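# Move shelves SS-48 and SS-75 to rack levels A and B

## Task

Inside the wall rack, get shelf SS-48 onto level A and shelf SS-75 onto level B, each slid all the way in on its runners, each still carrying the same number of upright vials it had at the start. Nothing may be released outside the rack: a shelf or vial set down anywhere else, a table top included, counts as out of the work area.

## Robot and tools

Robot: two arms, left_arm and right_arm, each ending in a five-finger hand. right_arm has a right hand; left_arm has a mirrored left hand. Measured base positions in the scene frame: left_arm (+0.049, +0.341, 0) m, quat_wxyz (+1.000, 0, 0, -0.028); right_arm (+0.023, -0.299, 0) m, quat_wxyz (+1.000, 0, 0, +0.011). A two-camera stand is fixed to the floor behind them. Loose objects sometimes get a small random shove.

Frames. Scene frame: origin at table-top height, halfway between the nominal bases; +z up, +x away from the robot over the table, +y toward left_arm. Image sides do not match arm names. Every hand pose, velocity and target in results is in that arm's own base frame. Offsets run along that arm's base axes, and rotations turn about the Hand target position. Fixed cameras and the table use the scene frame.

Hand point: a point fixed to the palm, 0.05 m in front of it and 0.15 m out from the wrist mount along the fingers. Its +z runs along straight fingers, +y points out of the palm, +x crosses the palm away from the thumb on the right hand (toward the thumb on the left hand). Straight fingertips reach 0.06-0.07 m past it along +z, 0.06 m behind it along -y. A wrist bracket on the little-finger side can strike things.

Row layout (shared by execute_actions and move): 28 numbers, all in [-1, 1], always for both arms. Left arm first: dx, dy, dz, rx, ry, rz, then hand motors little, ring, middle, index, thumb_bend, thumb_turn, then force_limit, speed. Then the same 14 for the right arm.
- Pose numbers are offsets, not poses: they shift the hand point from its Hand target as it stood when the action or move began, along base axes. 1.0 = 0.6 m for dx, dy, dz, and 180 degrees for the rotation vector rx, ry, rz. Every row of one action counts from that same start, so repeating an offset moves the hand further. Six zeros re-request the current Hand target.
- Hand motor numbers are absolute targets: +1 open/straight, -1 closed. thumb_turn -1 puts the thumb in front of the palm facing the fingers, +1 beside the palm.
- force_limit: -1 is about 0 N, +1 is 10 N at the fingertip (15 N for both thumb motors), linear.
- speed: -1 is nearly stopped, rising to full at +0.48 and staying full up to +1 (a full stroke takes 0.49 s).
- There is no 'keep' value. To leave a hand alone, resend the eight hand numbers of the last row actually run for it; if none has run yet, send hand_measured plus hand_force_limit and hand_speed.

Tools.
- execute_actions(actions, cameras): actions is a list of actions; each action is up to 15 rows, one per 1/30 s step; a short action repeats its final row to fill 15. cameras: list of names, ["all"], or []; default is all only when actions is empty. An unknown name voids the call.
- move(target, speed, blend, blocking, cameras): target is one row or up to 15 rows; every row is an offset from the same Hand targets, not chained. speed in m/s, 0.002 to 4.3 (default 0.25), turning capped at twice that in rad/s; one number or one per row. blend in m rounds corners between rows; 0 stops at each. Paths are straight, run together, and ignore obstacles and the other arm; a move is cut off after 10 s. blocking=false returns after about 0.5 s while motion goes on. Result adds a 'move:' line: done, off_target, moving, held or fault, plus limits=paced (command clipped) or limits=held (steps withheld).
- wait(seconds 0-10, cameras): lets time pass; a running move continues.
- stop(cameras): brakes a running move.
- zoom_image(camera, region): camera is cam_high, cam_left_wrist or cam_right_wrist; region [x0, y0, x1, y1] in pixels, at most 504 wide and tall, from the latest images. All three cameras are 896x504.
- show_instructions(): shows the reference pages.
- finished_scene(scene=1): ends the scene for good.

Results: end_effector_position (m) and end_effector_quat_wxyz per arm in its base frame; Hand target (next offsets start from it); joint positions, velocities (may read 'within noise'), torques (include arm weight, offset and noisy); motor temperatures; hand_measured, hand_stopped_by (moving, target, force, stalled, fault), hand_load_n (positive = finger pushed open; near 0 after losing a grip), hand_force_limit, hand_speed. Action calls also list hand positions at some steps.

Behaviour to expect: the controller limits commanded rotation to 40 degrees from the current orientation per step. Hands often rest 1-3 cm (up to 5) short of the target, usually low; that is not contact. A further command, even zeros, pushes again; send the remaining gap as an offset. A blocked arm keeps pressing until commanded back past its hand point. The simulation keeps running between calls, holding the last command.

Gripping: thumb turned in front, the hand grasps things about 0.035-0.065 m thick, or handles down to 0.025 m. Close gently with speed -0.94 or lower. To grip harder, raise force_limit and send a target more closed than hand_measured; to release, send one more open.

Avoid: arms touching or pressing each other, or one hand closing on the other's fingers; fast impacts with fixed or heavy objects; dropping parts or letting go while they move; releasing anything outside the rack; paths passing near an arm's own base; long stretched holds or unreachable pushes that heat motors (85 °C warning, 100 °C makes the arm fall); overloading fingers with pulls, twists or fast-swung loads.

Each tool is called after "Emit:" as name(argument=value, ...) on one line, values as JSON.

Reference images:

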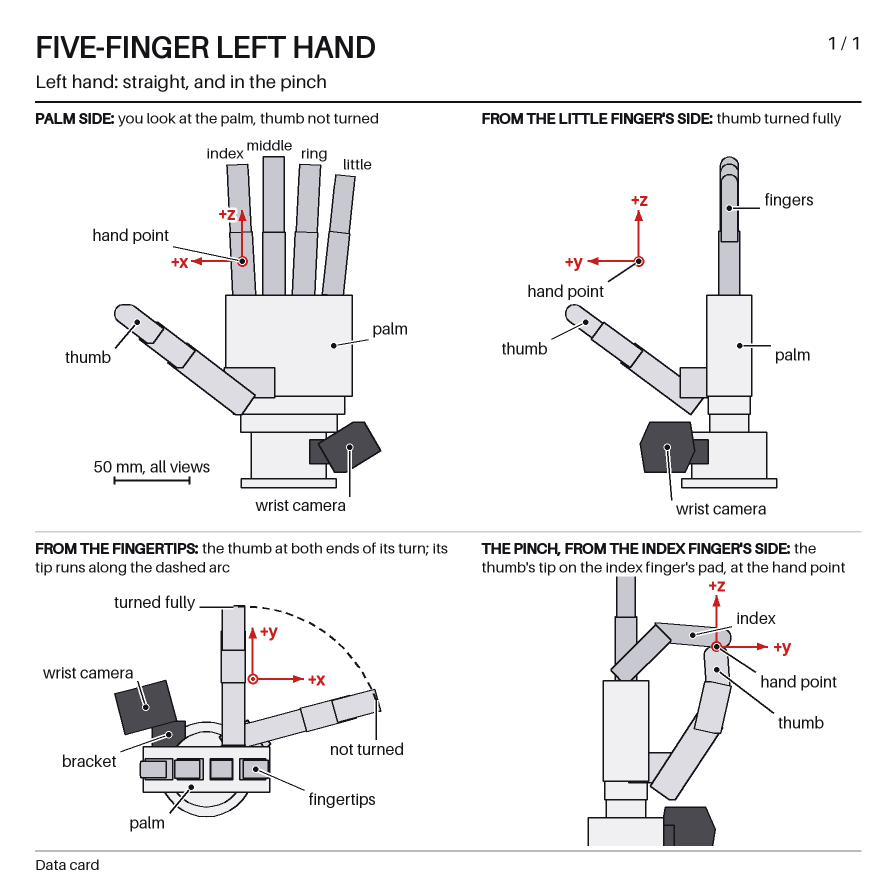

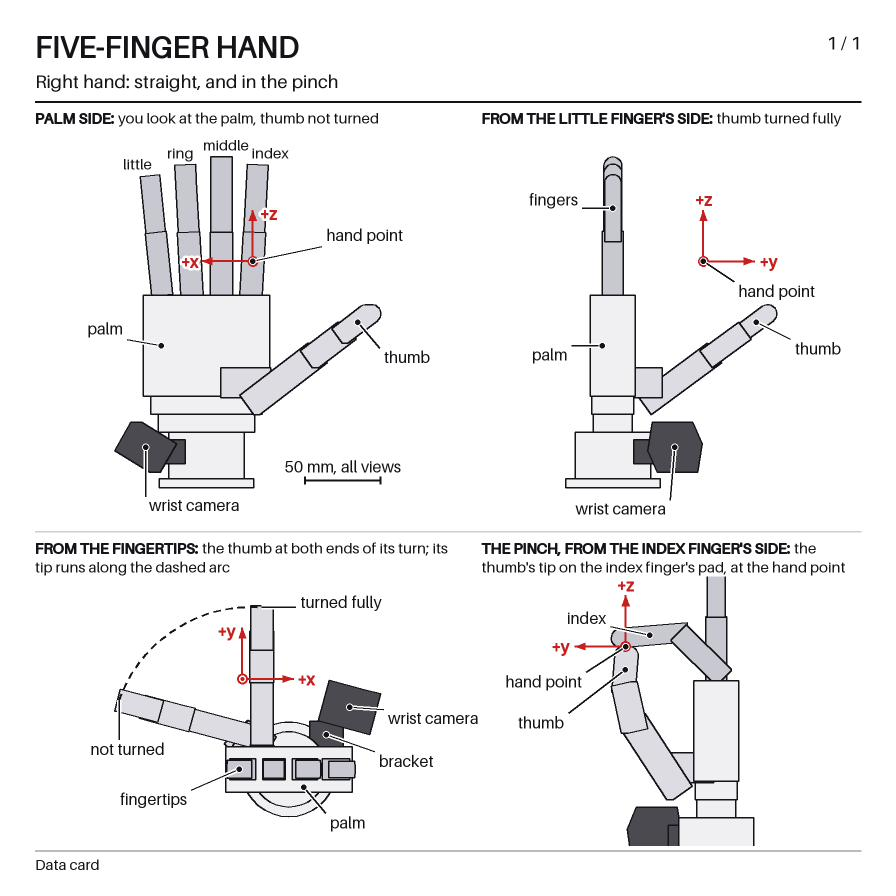

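## Session

Emit:
execute_actions(actions=[])

Scene clock: 0.00 s.
left_arm: end_effector_position=(+0.2898, +0.0151, +0.1660) hand_measured=(+1.000, +1.000, +1.000, +1.000, +1.000, +1.000) hand_load_n=(+0.0, +0.0, +0.0, +0.0, +0.0, +0.0) hand_stopped_by=(target, target, target, target, target, target) hand_force_limit=0.00 hand_speed=-0.80 end_effector_quat_wxyz=(-0.054, +0.976, -0.210, -0.016) | right_arm: end_effector_position=(+0.0627, +0.2366, +0.2162) hand_measured=(+1.000, +1.000, +1.000, +1.000, +1.000, +1.000) hand_load_n=(+0.0, +0.0, +0.0, +0.0, +0.0, +0.0) hand_stopped_by=(target, target, target, target, target, target) hand_force_limit=0.00 hand_speed=-0.80 end_effector_quat_wxyz=(+0.244, -0.590, +0.769, -0.028)
Joint positions: left_arm=[0.209 1.114 0.957 -1.398 -0.111 -0.938] | right_arm=[1.356 0.589 0.769 -1.396 0.354 1.553]
Joint velocities: within noise
Joint torques (N m): no reading
Motor temperatures (°C): left_arm=[39 30 32 33 33 33] | right_arm=[29 31 26 32 31 29]
Heat: left arm: hottest waist 39 °C; right arm: hottest wrist pitch 32 °C.
Hand target: left_arm +0.2957, +0.0163, +0.1719; -0.057, +0.976, -0.209, -0.009 | right_arm +0.0635, +0.2405, +0.2267; +0.252, -0.588, +0.769, -0.021

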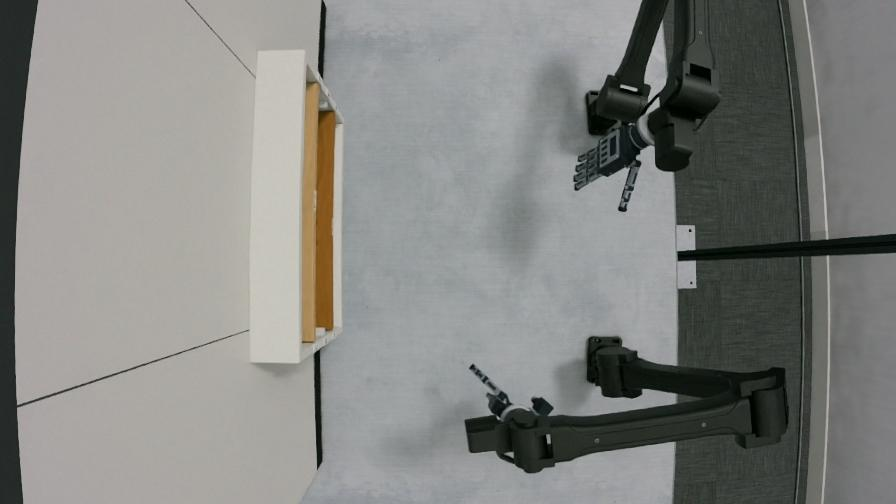

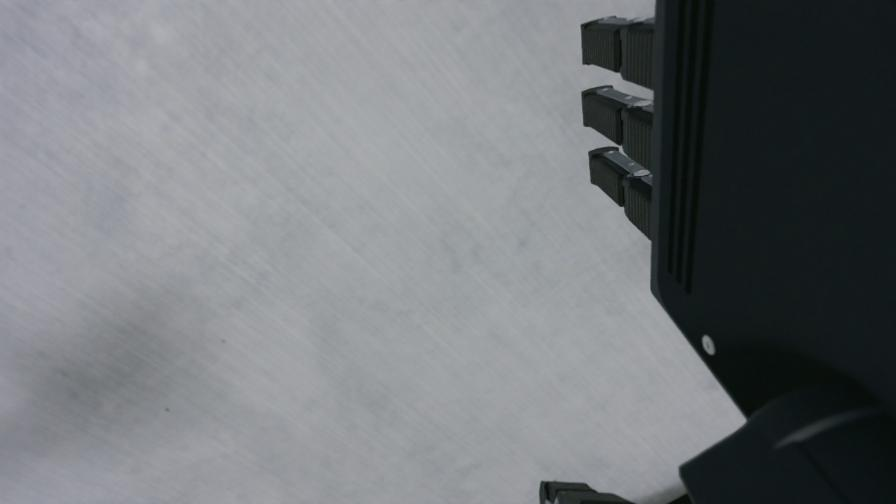

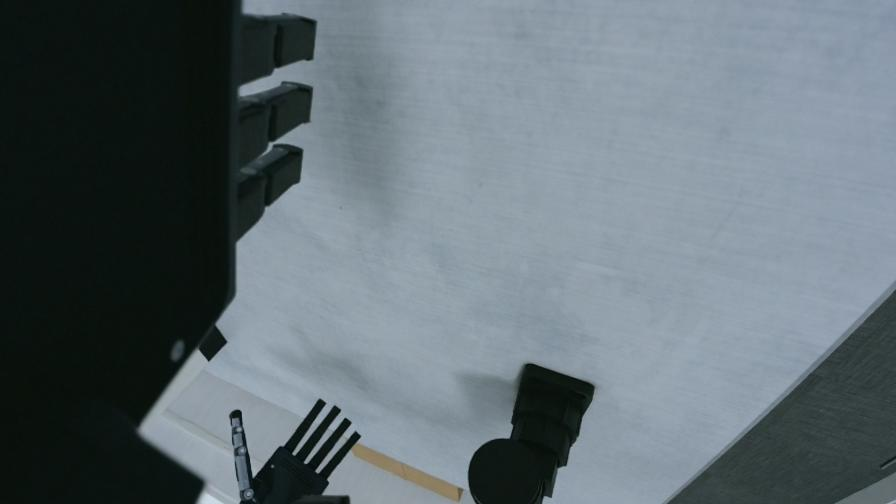

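Emit:
zoom_image(camera="cam_high", region=[230, 30, 370, 380])

Emit:
show_instructions()

Scaled by 1.440 from the camera's 896x504 image, which has a finer 1280x720 frame.

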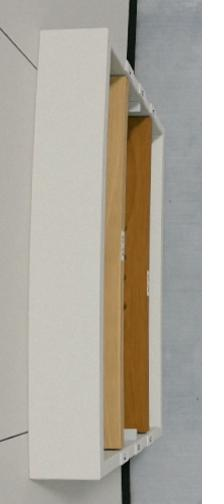

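Reference images for this scene: FIVE-FINGER LEFT HAND page 1, FIVE-FINGER HAND page 1.

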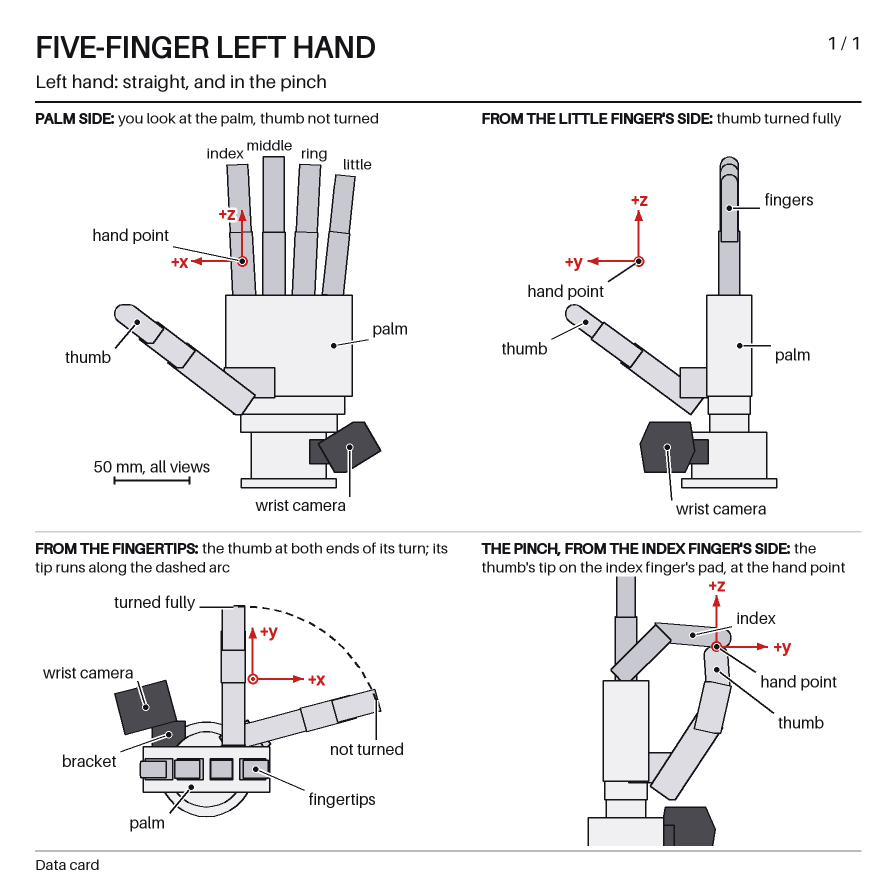

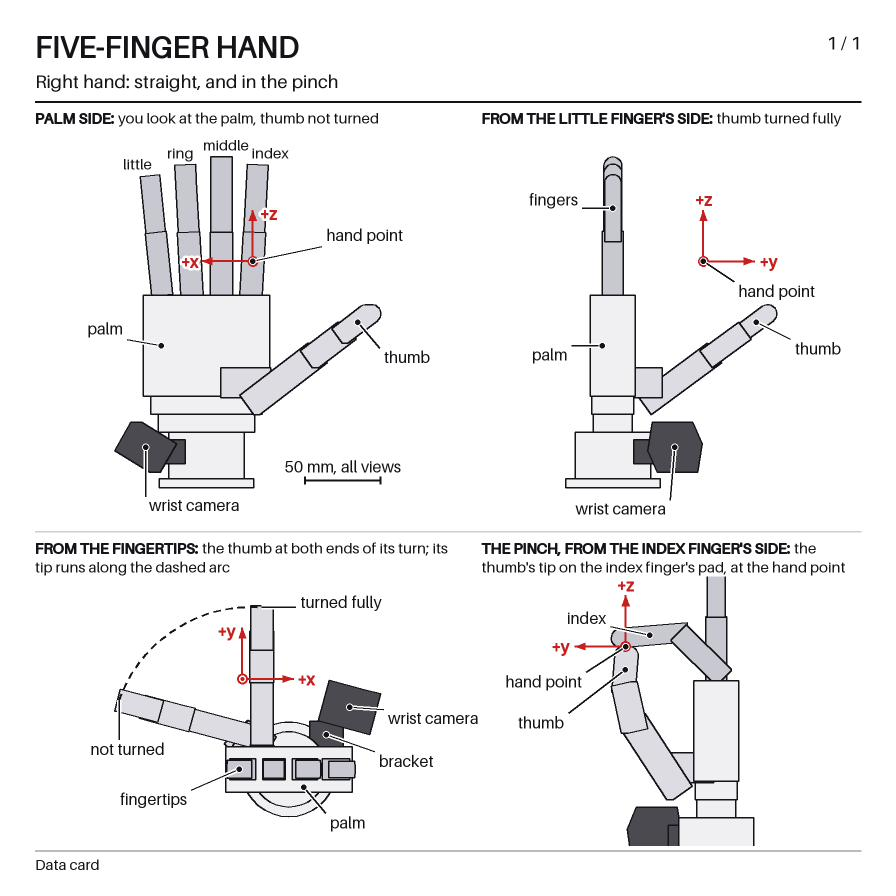

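Emit:
zoom_image(camera="cam_high", region=[290, 60, 350, 130])

Emit:
zoom_image(camera="cam_high", region=[290, 310, 350, 370])

Emit:
zoom_image(camera="cam_high", region=[290, 170, 350, 260])

Scaled by 7.200 from the camera's 896x504 image, which has a finer 1280x720 frame.

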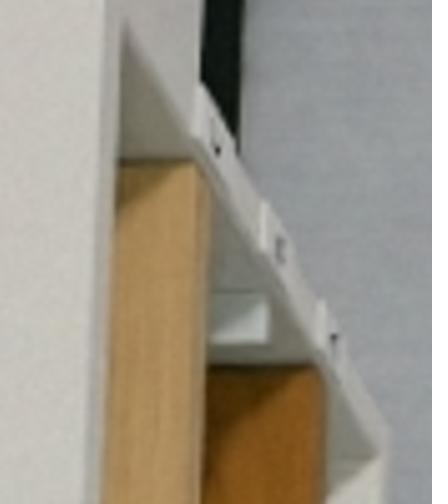

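Scaled by 8.400 from the camera's 896x504 image, which has a finer 1280x720 frame.

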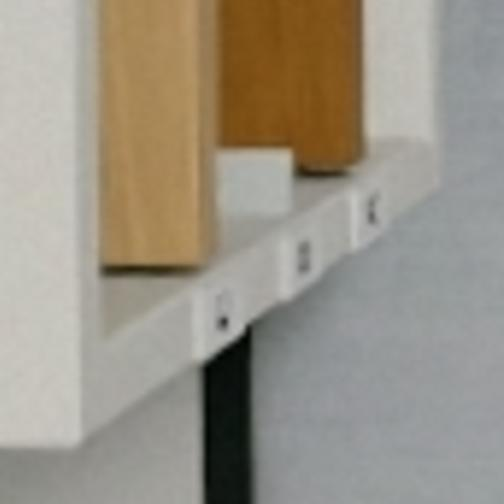

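Scaled by 5.600 from the camera's 896x504 image, which has a finer 1280x720 frame.

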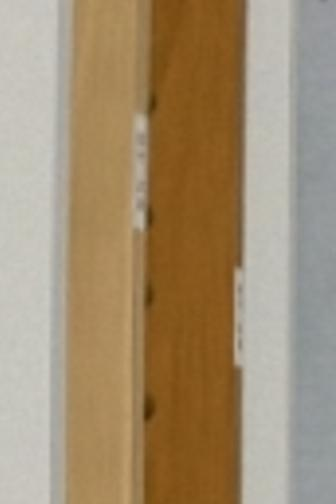

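Emit:
move(target=[0.0, -0.25, 0.25, 0, -0.5, 0, 1, 1, 1, 1, 1, 1, 0, -0.8, 0, 0, 0, 0, 0, 0, 1, 1, 1, 1, 1, 1, 0, -0.8], cameras=["all"])

Scene clock: 37.83 s.
left_arm: end_effector_position=(+0.2959, -0.1296, +0.3305) hand_measured=(+1.000, +1.000, +1.000, +1.000, +1.000, +1.000) hand_load_n=(+0.0, +0.0, +0.0, +0.0, +0.0, +0.0) hand_stopped_by=(target, target, target, target, target, target) hand_force_limit=0.00 hand_speed=-0.80 end_effector_quat_wxyz=(-0.186, +0.697, -0.099, +0.686) | right_arm: end_effector_position=(+0.0627, +0.2366, +0.2162) hand_measured=(+1.000, +1.000, +1.000, +1.000, +1.000, +1.000) hand_load_n=(+0.0, +0.0, +0.0, +0.0, +0.0, +0.0) hand_stopped_by=(target, target, target, target, target, target) hand_force_limit=0.00 hand_speed=-0.80 end_effector_quat_wxyz=(+0.244, -0.590, +0.769, -0.028)
Joint positions: left_arm=[-0.736 0.261 0.338 -0.063 -0.86 -1.154] | right_arm=[1.356 0.589 0.769 -1.396 0.354 1.553]
Joint torques (N m): left_arm=[-0.38 2.37 7.77 2.76 -0.13 0.12] | right_arm=[-0.5 1.14 9.28 1.06 0.28 0.1]
Motor temperatures (°C): left_arm=[38 30 34 33 32 31] | right_arm=[29 30 34 31 31 29]
Heat: left arm: hottest waist 38 °C; right arm: hottest elbow 34 °C.
Hand target: left_arm +0.2957, -0.1337, +0.3219; -0.188, +0.696, -0.108, +0.684 | right_arm +0.0635, +0.2405, +0.2267; +0.252, -0.588, +0.769, -0.021
Off the commanded pose: left_arm 0.009 m, 1 deg | right_arm 0.011 m, 1 deg.
move: off_target (right_arm)

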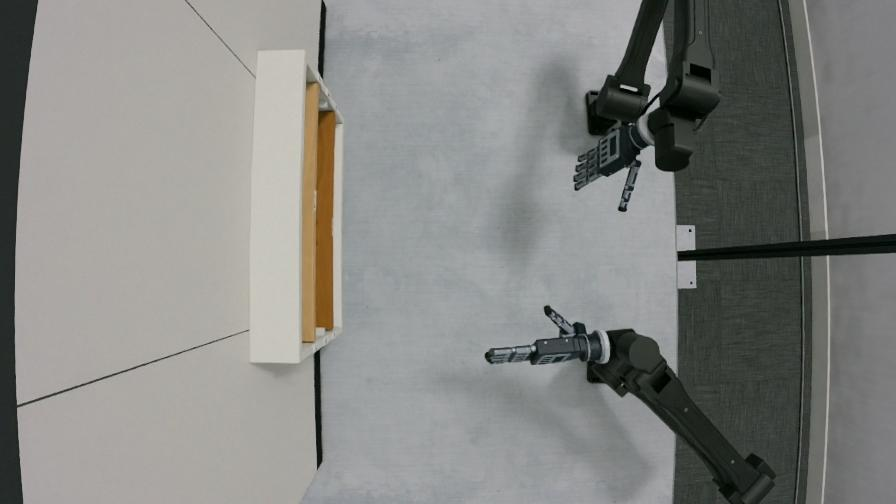

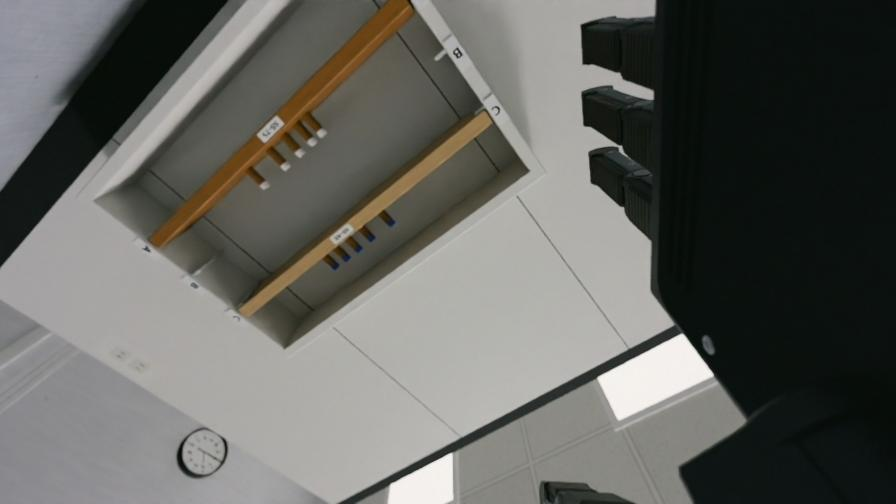

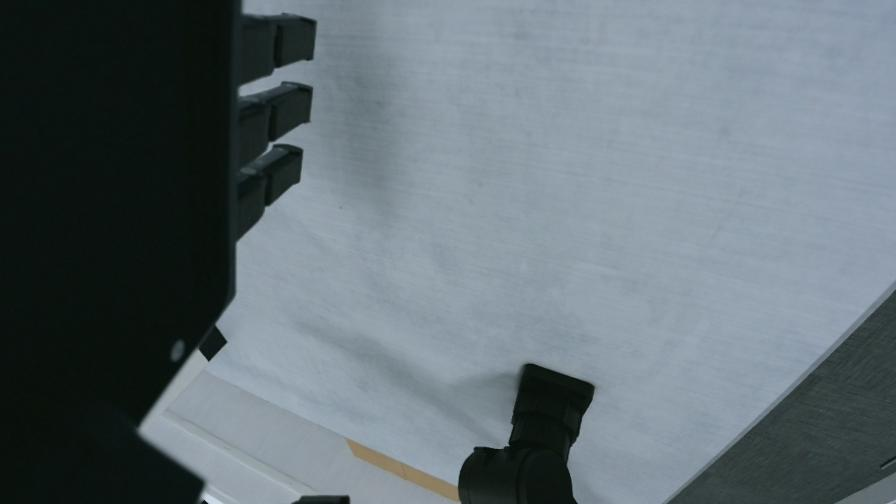

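Emit:
zoom_image(camera="cam_left_wrist", region=[80, 0, 560, 360])

Emit:
zoom_image(camera="cam_left_wrist", region=[200, 80, 420, 300])

Emit:
zoom_image(camera="cam_left_wrist", region=[120, 170, 300, 350])

Emit:
zoom_image(camera="cam_left_wrist", region=[370, 0, 550, 180])

Scaled by 1.050 from the camera's 896x504 image, which has a finer 1280x720 frame.

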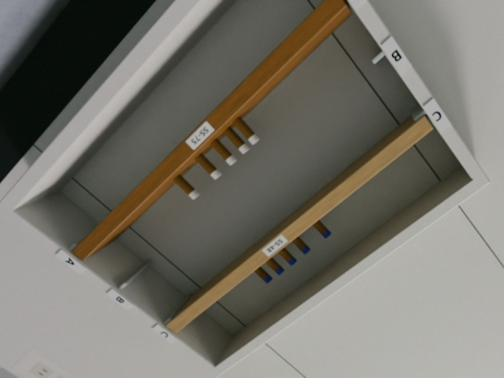

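Scaled by 2.291 from the camera's 896x504 image, which has a finer 1280x720 frame.

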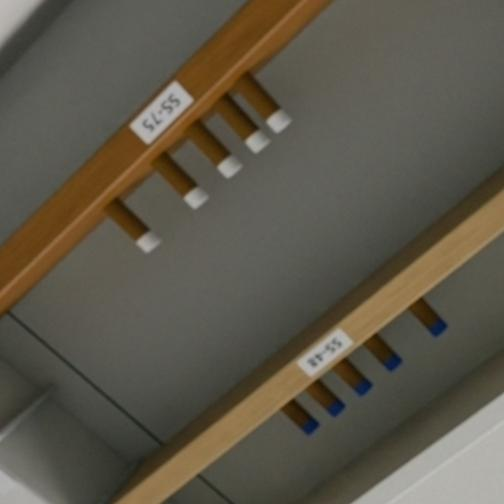

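Scaled by 2.800 from the camera's 896x504 image, which has a finer 1280x720 frame.

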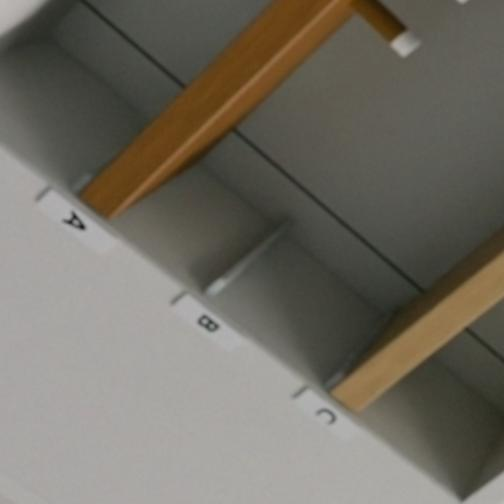

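Scaled by 2.800 from the camera's 896x504 image, which has a finer 1280x720 frame.

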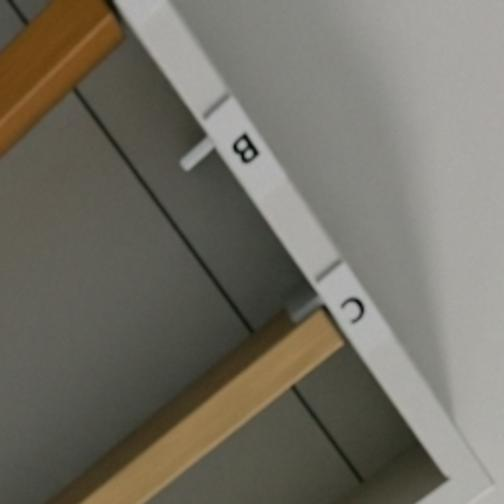

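Emit:
move(target=[0.0, 0, 0, -0.25, 0, 0, 1, 1, 1, 1, 1, 1, 0, -0.8, 0, 0, 0, 0, 0, 0, 1, 1, 1, 1, 1, 1, 0, -0.8], cameras=["cam_left_wrist"], speed=0.4)

Scene clock: 93.70 s.
left_arm: end_effector_position=(+0.2959, -0.1287, +0.3306) hand_measured=(+1.000, +1.000, +1.000, +1.000, +1.000, +1.000) hand_load_n=(+0.0, +0.0, +0.0, +0.0, +0.0, +0.0) hand_stopped_by=(target, target, target, target, target, target) hand_force_limit=0.00 hand_speed=-0.80 end_effector_quat_wxyz=(+0.091, +0.710, +0.166, +0.678) | right_arm: end_effector_position=(+0.0627, +0.2366, +0.2162) hand_measured=(+1.000, +1.000, +1.000, +1.000, +1.000, +1.000) hand_load_n=(+0.0, +0.0, +0.0, +0.0, +0.0, +0.0) hand_stopped_by=(target, target, target, target, target, target) hand_force_limit=0.00 hand_speed=-0.80 end_effector_quat_wxyz=(+0.244, -0.590, +0.769, -0.028)
Joint positions: left_arm=[-0.819 0.326 0.285 -0.063 -0.913 -2.016] | right_arm=[1.356 0.589 0.769 -1.396 0.354 1.553]
Joint torques (N m): left_arm=[-0.5 2.67 8.23 1.98 -0.21 -0.19] | right_arm=[-0.26 0.85 9.39 1.09 0.28 0.11]
Heat: left arm: hottest waist 38 °C; right arm: hottest elbow 37 °C.
Hand target: left_arm +0.2957, -0.1337, +0.3220; +0.093, +0.715, +0.162, +0.673 | right_arm +0.0635, +0.2405, +0.2267; +0.252, -0.588, +0.769, -0.021
Off the commanded pose: left_arm 0.010 m, 1 deg | right_arm 0.011 m, 1 deg.
move: off_target (right_arm)
Images, in order (width x height): cam_left_wrist 896x504.

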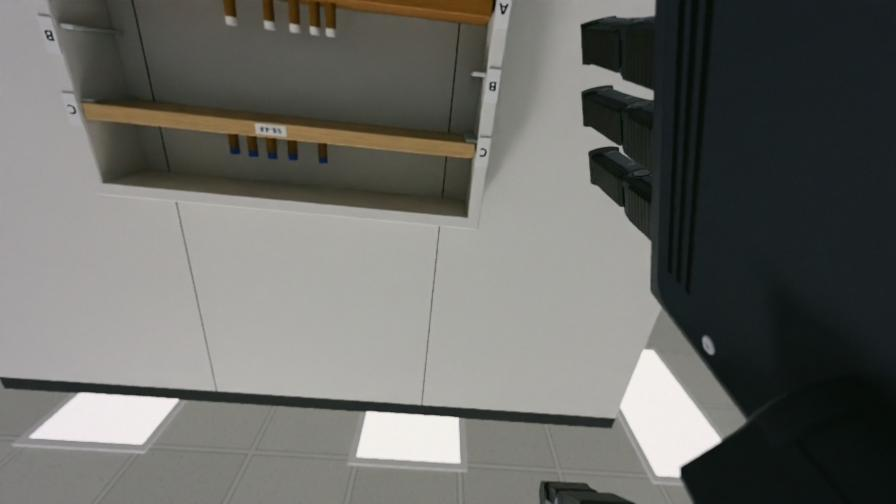

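Emit:
move(target=[0.1, -0.15, 0, 0, 0, 0, 1, 1, 1, 1, 1, 1, 0, -0.8, 0, 0, 0, 0, 0, 0, 1, 1, 1, 1, 1, 1, 0, -0.8], cameras=["cam_left_wrist","cam_high"], speed=0.3)

Scene clock: 152.97 s.
left_arm: end_effector_position=(+0.3497, -0.2158, +0.2933) hand_measured=(+1.000, +1.000, +1.000, +1.000, +1.000, +1.000) hand_load_n=(+0.0, +0.0, +0.0, +0.0, +0.0, +0.0) hand_stopped_by=(target, target, target, target, target, target) hand_force_limit=0.00 hand_speed=-0.80 end_effector_quat_wxyz=(+0.072, +0.730, +0.148, +0.664) | right_arm: end_effector_position=(+0.0627, +0.2366, +0.2162) hand_measured=(+1.000, +1.000, +1.000, +1.000, +1.000, +1.000) hand_load_n=(+0.5, +0.0, +0.0, +0.0, +0.0, +0.0) hand_stopped_by=(target, target, target, target, target, target) hand_force_limit=0.00 hand_speed=-0.80 end_effector_quat_wxyz=(+0.244, -0.590, +0.769, -0.028)
Joint positions: left_arm=[-0.898 0.869 0.373 0.299 -0.982 -2.043] | right_arm=[1.356 0.589 0.769 -1.396 0.354 1.553]
Joint torques (N m): left_arm=[0.38 -2.26 11.74 2.55 -0.19 -0.02] | right_arm=[-0.38 0.85 9.22 1.1 0.27 0.13]
Heat: left arm: hottest waist 37 °C; right arm: hottest elbow 38 °C.
Hand target: left_arm +0.3557, -0.2236, +0.3219; +0.092, +0.715, +0.162, +0.673 | right_arm +0.0635, +0.2405, +0.2267; +0.252, -0.588, +0.769, -0.021
Off the commanded pose: left_arm 0.030 m, 4 deg | right_arm 0.011 m, 1 deg.
move: off_target (left_arm, right_arm)
Images, in order (width x height): cam_high 896x504, cam_left_wrist 896x504.

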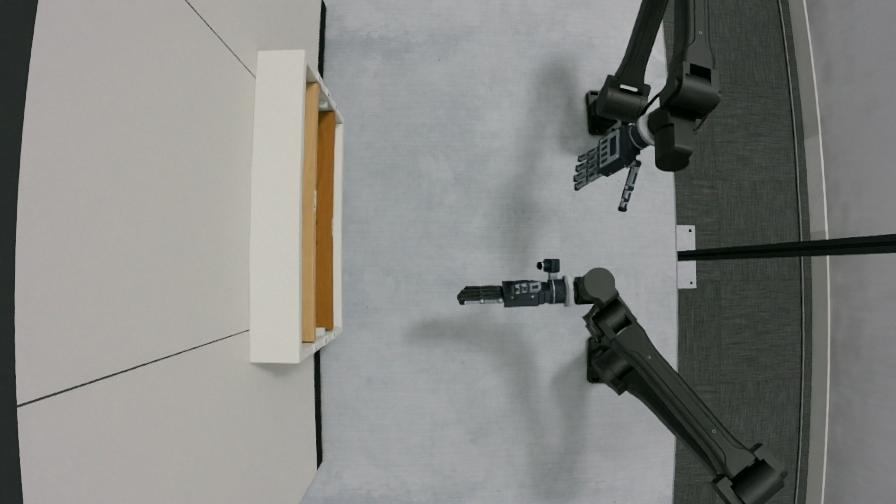

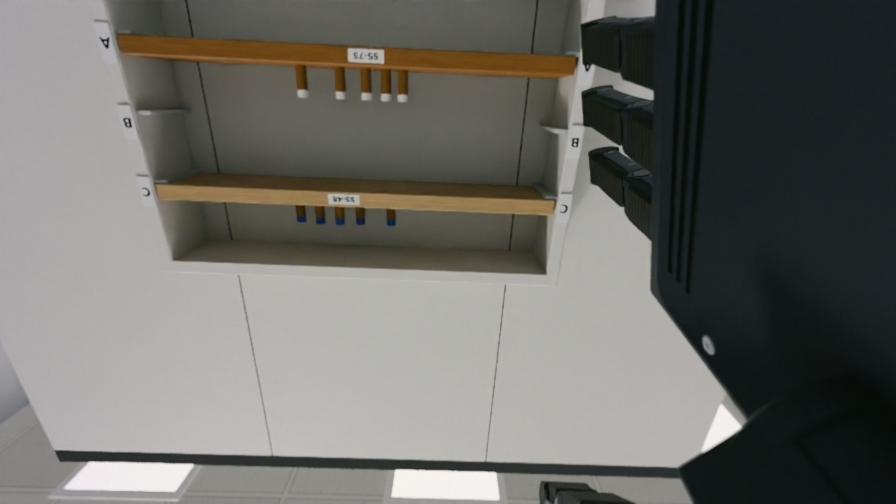

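Emit:
zoom_image(camera="cam_left_wrist", region=[90, 0, 350, 300])

Emit:
zoom_image(camera="cam_left_wrist", region=[340, 0, 600, 300])

Scaled by 1.680 from the camera's 896x504 image, which has a finer 1280x720 frame.

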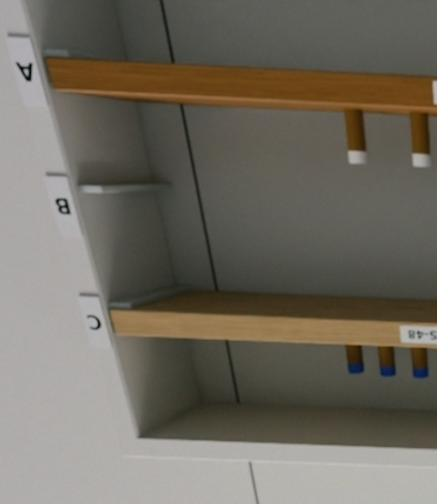

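Scaled by 1.680 from the camera's 896x504 image, which has a finer 1280x720 frame.

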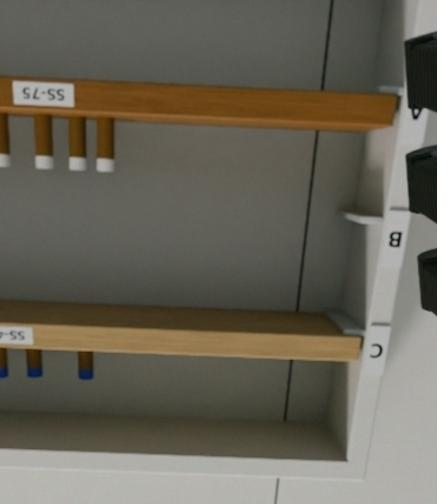

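Emit:
move(target=[0.2, 0.0, 0.05, 0.04, 0, 0, 1, 1, 1, 1, 1, 1, 0, -0.8, 0, 0, 0, 0, 0, 0, 1, 1, 1, 1, 1, 1, 0, -0.8], cameras=["cam_left_wrist","cam_high"], speed=0.3)

Scene clock: 200.77 s.
left_arm: end_effector_position=(+0.4652, -0.2201, +0.3271) hand_measured=(+1.000, +1.000, +1.000, +1.000, +1.000, +1.000) hand_load_n=(+0.0, +0.0, +0.0, +0.0, +0.0, +0.0) hand_stopped_by=(target, target, target, target, target, target) hand_force_limit=0.00 hand_speed=-0.80 end_effector_quat_wxyz=(+0.040, +0.734, +0.114, +0.668) | right_arm: end_effector_position=(+0.0627, +0.2366, +0.2162) hand_measured=(+1.000, +1.000, +1.000, +1.000, +1.000, +1.000) hand_load_n=(+0.0, +0.0, +0.0, +0.0, +0.0, -0.5) hand_stopped_by=(target, target, target, target, target, target) hand_force_limit=0.00 hand_speed=-0.80 end_effector_quat_wxyz=(+0.244, -0.590, +0.769, -0.028)
Joint positions: left_arm=[-0.615 1.113 0.606 0.37 -0.704 -1.873] | right_arm=[1.356 0.589 0.769 -1.396 0.354 1.553]
Joint torques (N m): left_arm=[1.38 -4.6 11.59 2.89 0.01 0.14] | right_arm=[-0.26 0.91 9.24 1.09 0.28 0.13]
Motor temperatures (°C): left_arm=[37 29 38 32 29 28] | right_arm=[29 30 39 30 29 28]
Heat: left arm: hottest elbow 38 °C; right arm: hottest elbow 39 °C.
Hand target: left_arm +0.4756, -0.2238, +0.3519; +0.047, +0.720, +0.120, +0.682 | right_arm +0.0635, +0.2405, +0.2267; +0.252, -0.588, +0.769, -0.021
Off the commanded pose: left_arm 0.027 m, 3 deg | right_arm 0.011 m, 1 deg.
move: off_target (left_arm, right_arm)
Images, in order (width x height): cam_high 896x504, cam_left_wrist 896x504.

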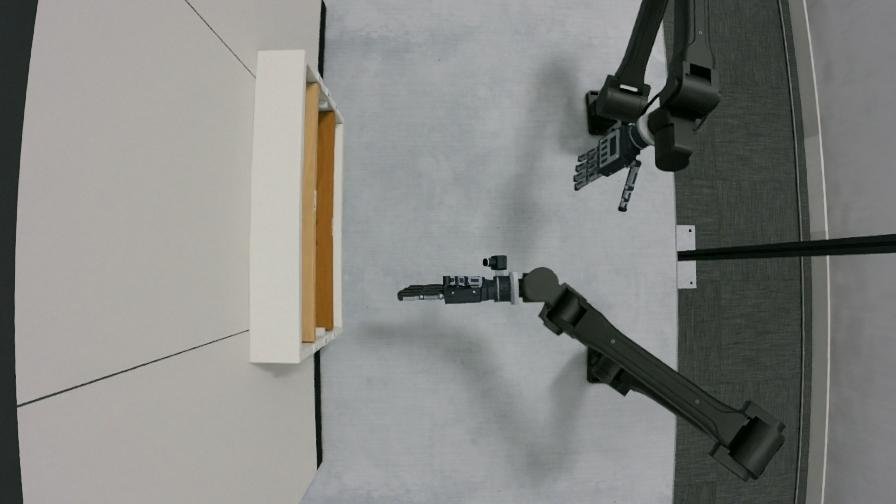

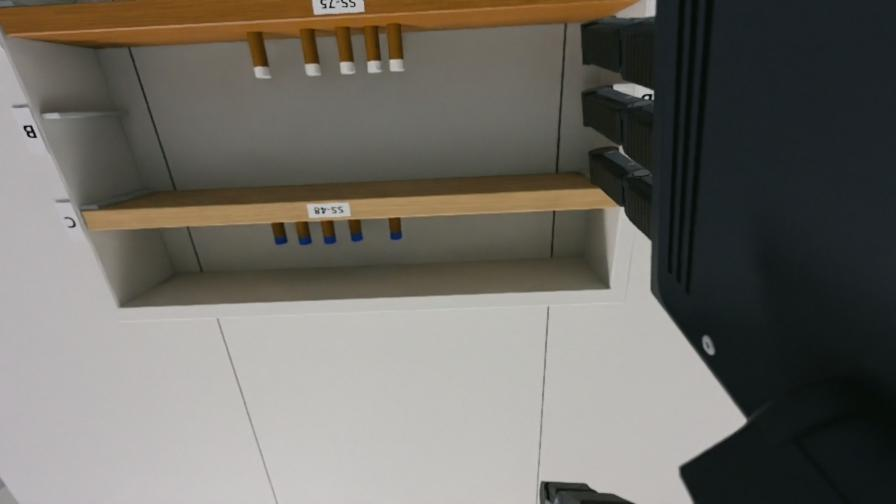

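Emit:
move(target=[[0,0,0,0,0,0, 1,1,1,1,1,-1, 0,-0.3, 0,0,0,0,0,0, 1,1,1,1,1,-1,0,-0.3],[0,0,0,0,0,0, 1,1,1,1,-0.7,-1, 0,-0.3, 0,0,0,0,0,0, 1,1,1,1,-0.7,-1,0,-0.3]], cameras=["cam_left_wrist"])

Emit:
move(target=[-0.0215,0.047,-0.083,0.5735,0.029,-0.028, 1,1,1,1,-0.7,-1, 0,-0.3, 0.6955,-0.12,0.122,-0.1444,-0.3677,-0.0231, 1,1,1,1,-0.7,-1,0,-0.3], cameras=["all"], speed=0.3)

Scene clock: 343.60 s.
left_arm: end_effector_position=(+0.4651, -0.2203, +0.3270) hand_measured=(+1.000, +1.000, +1.000, +1.000, -0.700, -1.000) hand_load_n=(+0.0, +0.0, +0.0, +0.0, +0.0, +0.0) hand_stopped_by=(target, target, target, target, target, target) hand_force_limit=0.00 hand_speed=-0.30 end_effector_quat_wxyz=(+0.039, +0.734, +0.113, +0.668) | right_arm: end_effector_position=(+0.0627, +0.2366, +0.2162) hand_measured=(+1.000, +1.000, +1.000, +1.000, -0.700, -1.000) hand_load_n=(+0.0, +0.0, +0.0, +0.0, +0.0, +0.0) hand_stopped_by=(target, target, target, target, target, target) hand_force_limit=0.00 hand_speed=-0.30 end_effector_quat_wxyz=(+0.244, -0.590, +0.769, -0.028)
Joint positions: left_arm=[-0.615 1.113 0.606 0.37 -0.703 -1.87] | right_arm=[1.356 0.589 0.769 -1.396 0.354 1.553]
Joint torques (N m): left_arm=[1.08 -4.89 11.64 2.95 -0.02 0.11] | right_arm=[-0.62 0.91 9.2 0.98 0.24 0.13]
Motor temperatures (°C): left_arm=[36 29 44 31 28 26] | right_arm=[28 29 40 29 29 27]
Heat: left arm: hottest elbow 44 °C; right arm: hottest elbow 40 °C.
Hand target: left_arm +0.4756, -0.2238, +0.3519; +0.048, +0.720, +0.120, +0.682 | right_arm +0.0635, +0.2405, +0.2267; +0.252, -0.588, +0.769, -0.021
Off the commanded pose: left_arm 0.027 m, 3 deg | right_arm 0.011 m, 1 deg.
move: off_target (left_arm, right_arm); target 2's new numbers were sent with left_arm's hand 0.027 m and 3 deg from that target
Images, in order (width x height): cam_left_wrist 896x504.

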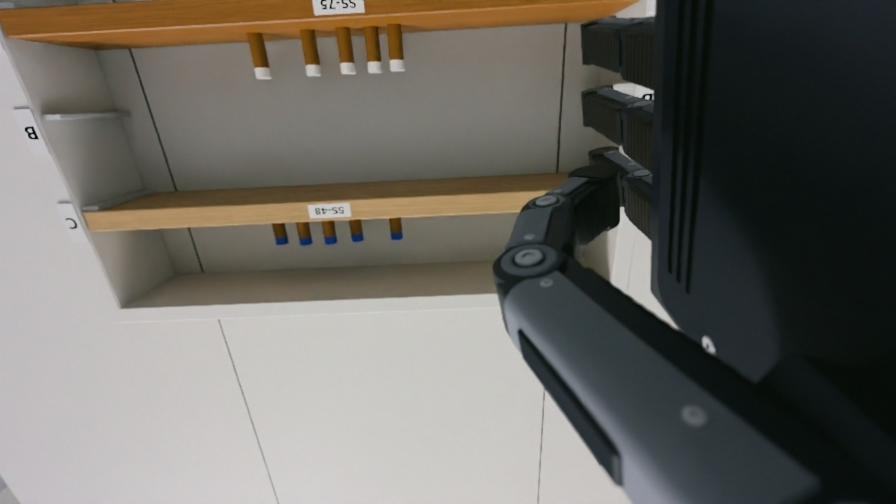

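Scene clock: 347.43 s.
left_arm: end_effector_position=(+0.4554, -0.1842, +0.2720) hand_measured=(+1.000, +1.000, +1.000, +1.000, -0.700, -1.000) hand_load_n=(+0.0, +0.0, +0.0, +0.0, +0.0, +0.0) hand_stopped_by=(target, target, target, target, target, target) hand_force_limit=0.00 hand_speed=-0.30 end_effector_quat_wxyz=(+0.510, -0.523, +0.495, -0.471) | right_arm: end_effector_position=(+0.4805, +0.1724, +0.3072) hand_measured=(+1.000, +1.000, +1.000, +1.000, -0.700, -1.000) hand_load_n=(+0.0, +0.0, +0.0, +0.0, +0.0, +0.0) hand_stopped_by=(target, target, target, target, target, target) hand_force_limit=0.00 hand_speed=-0.30 end_effector_quat_wxyz=(+0.500, -0.490, +0.506, -0.503)
Joint positions: left_arm=[-0.567 1.027 0.633 0.347 -0.634 -0.016] | right_arm=[0.47 1.028 0.696 0.339 0.489 0.01]
Joint torques (N m): left_arm=[-0.38 -4.89 12.82 1.74 -0.17 0.16] | right_arm=[-0.67 -6.01 7.3 2.89 -0.16 -0.02]
Heat: left arm: hottest elbow 44 °C; right arm: hottest elbow 40 °C.
Hand target: left_arm +0.4628, -0.1956, +0.3022; +0.513, -0.514, +0.486, -0.486 | right_arm +0.4807, +0.1684, +0.3000; +0.495, -0.494, +0.504, -0.507
Off the commanded pose: left_arm 0.033 m, 2 deg | right_arm 0.008 m, 1 deg.
move: off_target (left_arm)

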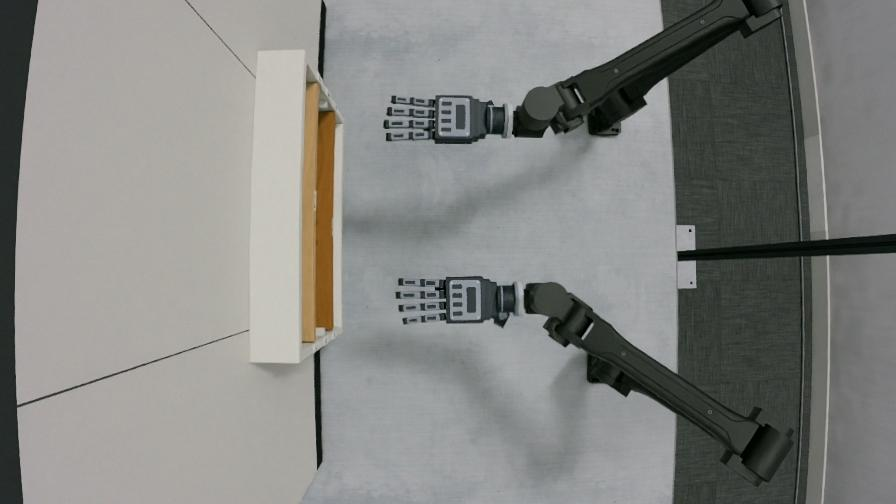

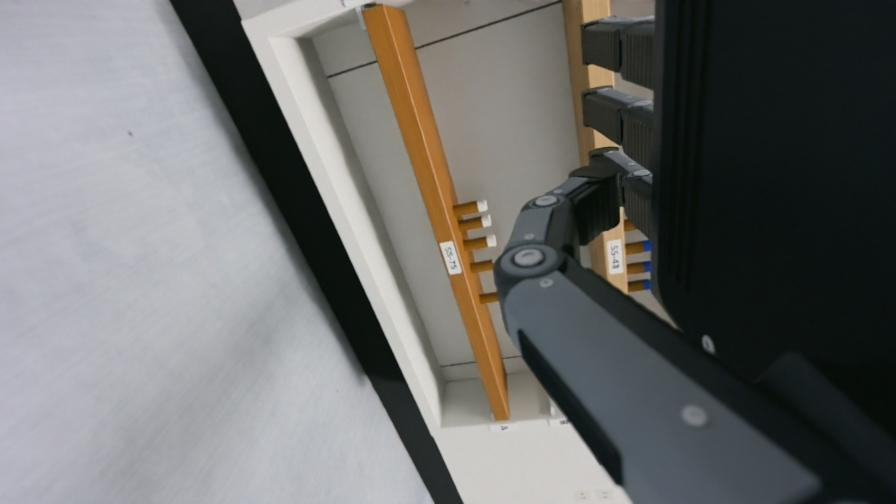

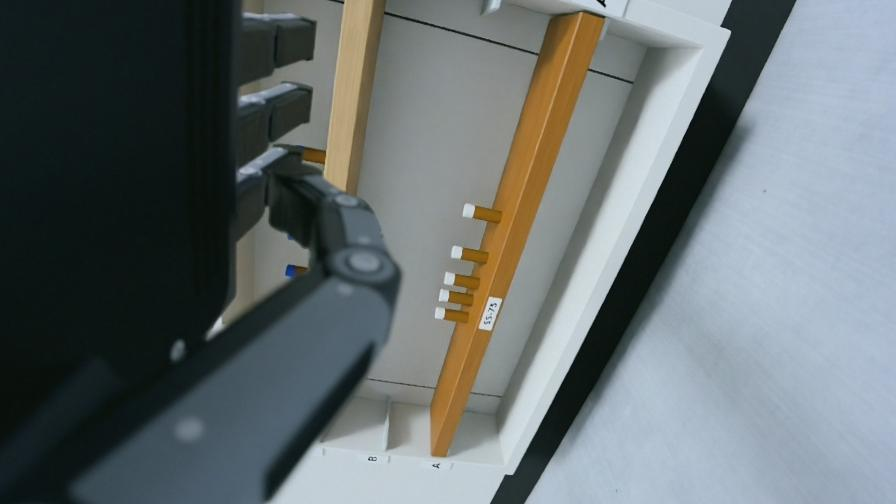

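Emit:
move(target=[[0.001,-0.0245,-0.2953,0,0,0, 1,1,1,1,-0.7,-1, 0,-0.3, 0.001,0.0252,-0.3333,0,0,0, 1,1,1,1,-0.7,-1,0,-0.3],[0.1343,-0.0172,-0.2953,0,0,0, 1,1,1,1,-0.7,-1, 0,-0.3, 0.1342,0.0222,-0.3333,0,0,0, 1,1,1,1,-0.7,-1,0,-0.3]], cameras=["all"], speed=0.2, blend=0.02)

Scene clock: 390.37 s.
left_arm: end_effector_position=(+0.5327, -0.2042, +0.1257) hand_measured=(+1.000, +1.000, +1.000, +1.000, -0.700, -1.000) hand_load_n=(+0.0, +0.0, +0.0, +0.0, +0.0, +0.0) hand_stopped_by=(target, target, target, target, target, target) hand_force_limit=0.00 hand_speed=-0.30 end_effector_quat_wxyz=(+0.509, -0.517, +0.485, -0.489) | right_arm: end_effector_position=(+0.5540, +0.1808, +0.1042) hand_measured=(+1.000, +1.000, +1.000, +1.000, -0.700, -1.000) hand_load_n=(+0.0, -0.5, +0.0, +0.0, +0.0, +0.0) hand_stopped_by=(target, target, target, target, target, target) hand_force_limit=0.00 hand_speed=-0.30 end_effector_quat_wxyz=(+0.501, -0.488, +0.506, -0.505)
Joint positions: left_arm=[-0.496 1.601 0.607 0.99 -0.548 -0.014] | right_arm=[0.406 1.694 0.614 1.092 0.428 0.009]
Joint torques (N m): left_arm=[1.73 -7.47 7.83 2.04 0.06 0.17] | right_arm=[-0.91 -10.58 6.15 1.81 -0.15 -0.02]
Heat: left arm: hottest elbow 43 °C; right arm: hottest elbow 37 °C.
Hand target: left_arm +0.5434, -0.2058, +0.1250; +0.513, -0.514, +0.486, -0.486 | right_arm +0.5613, +0.1817, +0.0999; +0.495, -0.494, +0.504, -0.507
Off the commanded pose: left_arm 0.011 m, 1 deg | right_arm 0.008 m, 1 deg.
move: off_target (left_arm)

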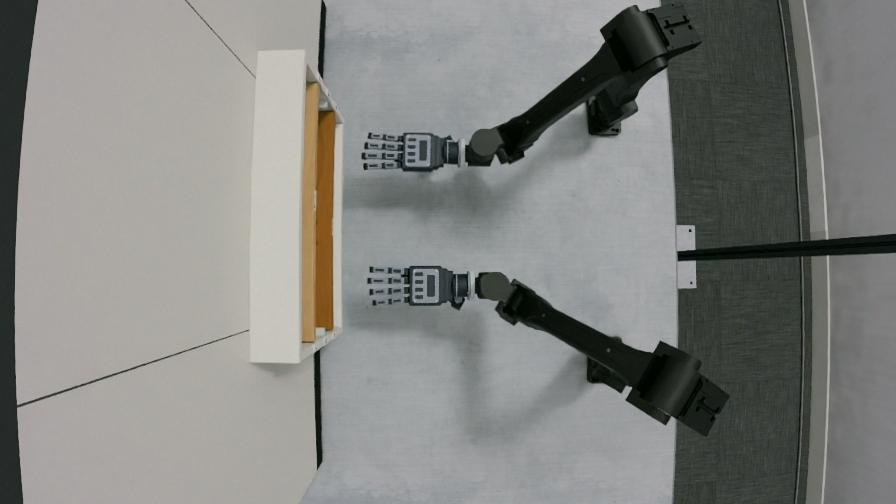

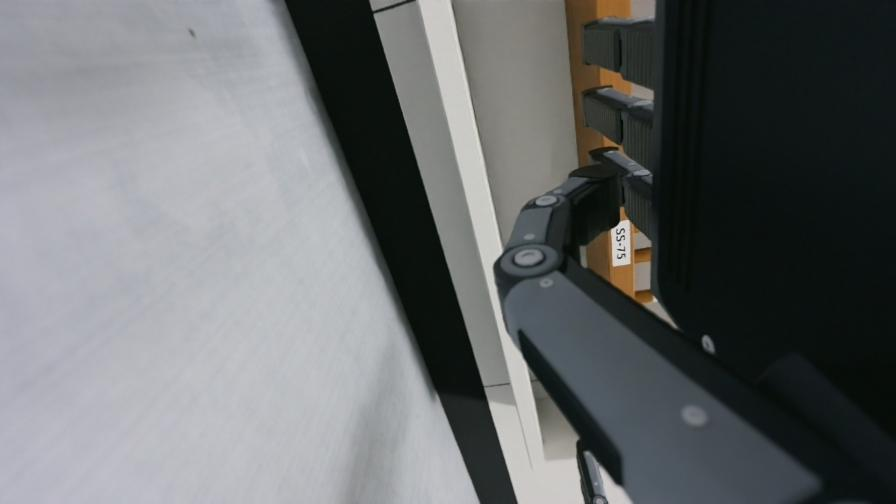

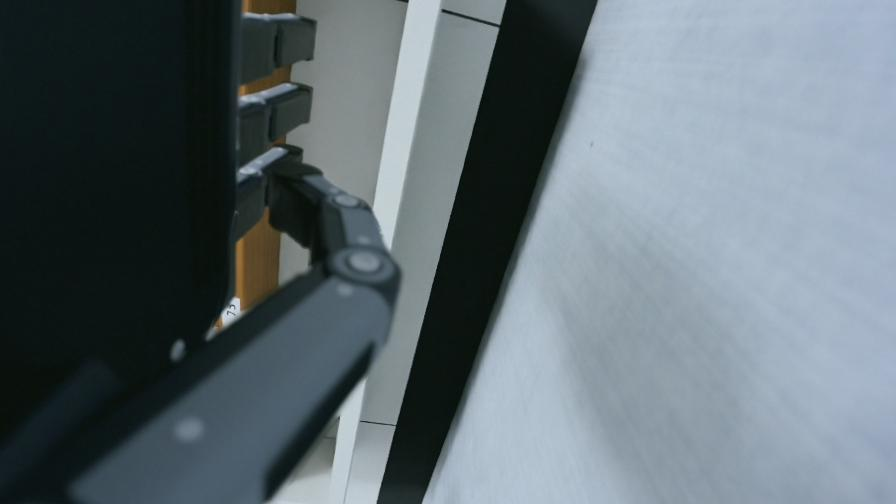

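Emit:
zoom_image(camera="cam_left_wrist", region=[540, 0, 670, 320])

Emit:
zoom_image(camera="cam_right_wrist", region=[200, 0, 460, 504])

Scaled by 1.575 from the camera's 896x504 image, which has a finer 1280x720 frame.

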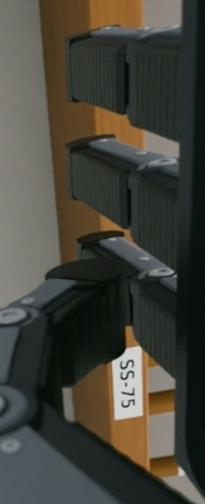

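Scaled by 1.000.

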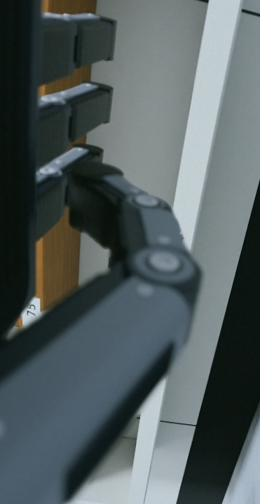

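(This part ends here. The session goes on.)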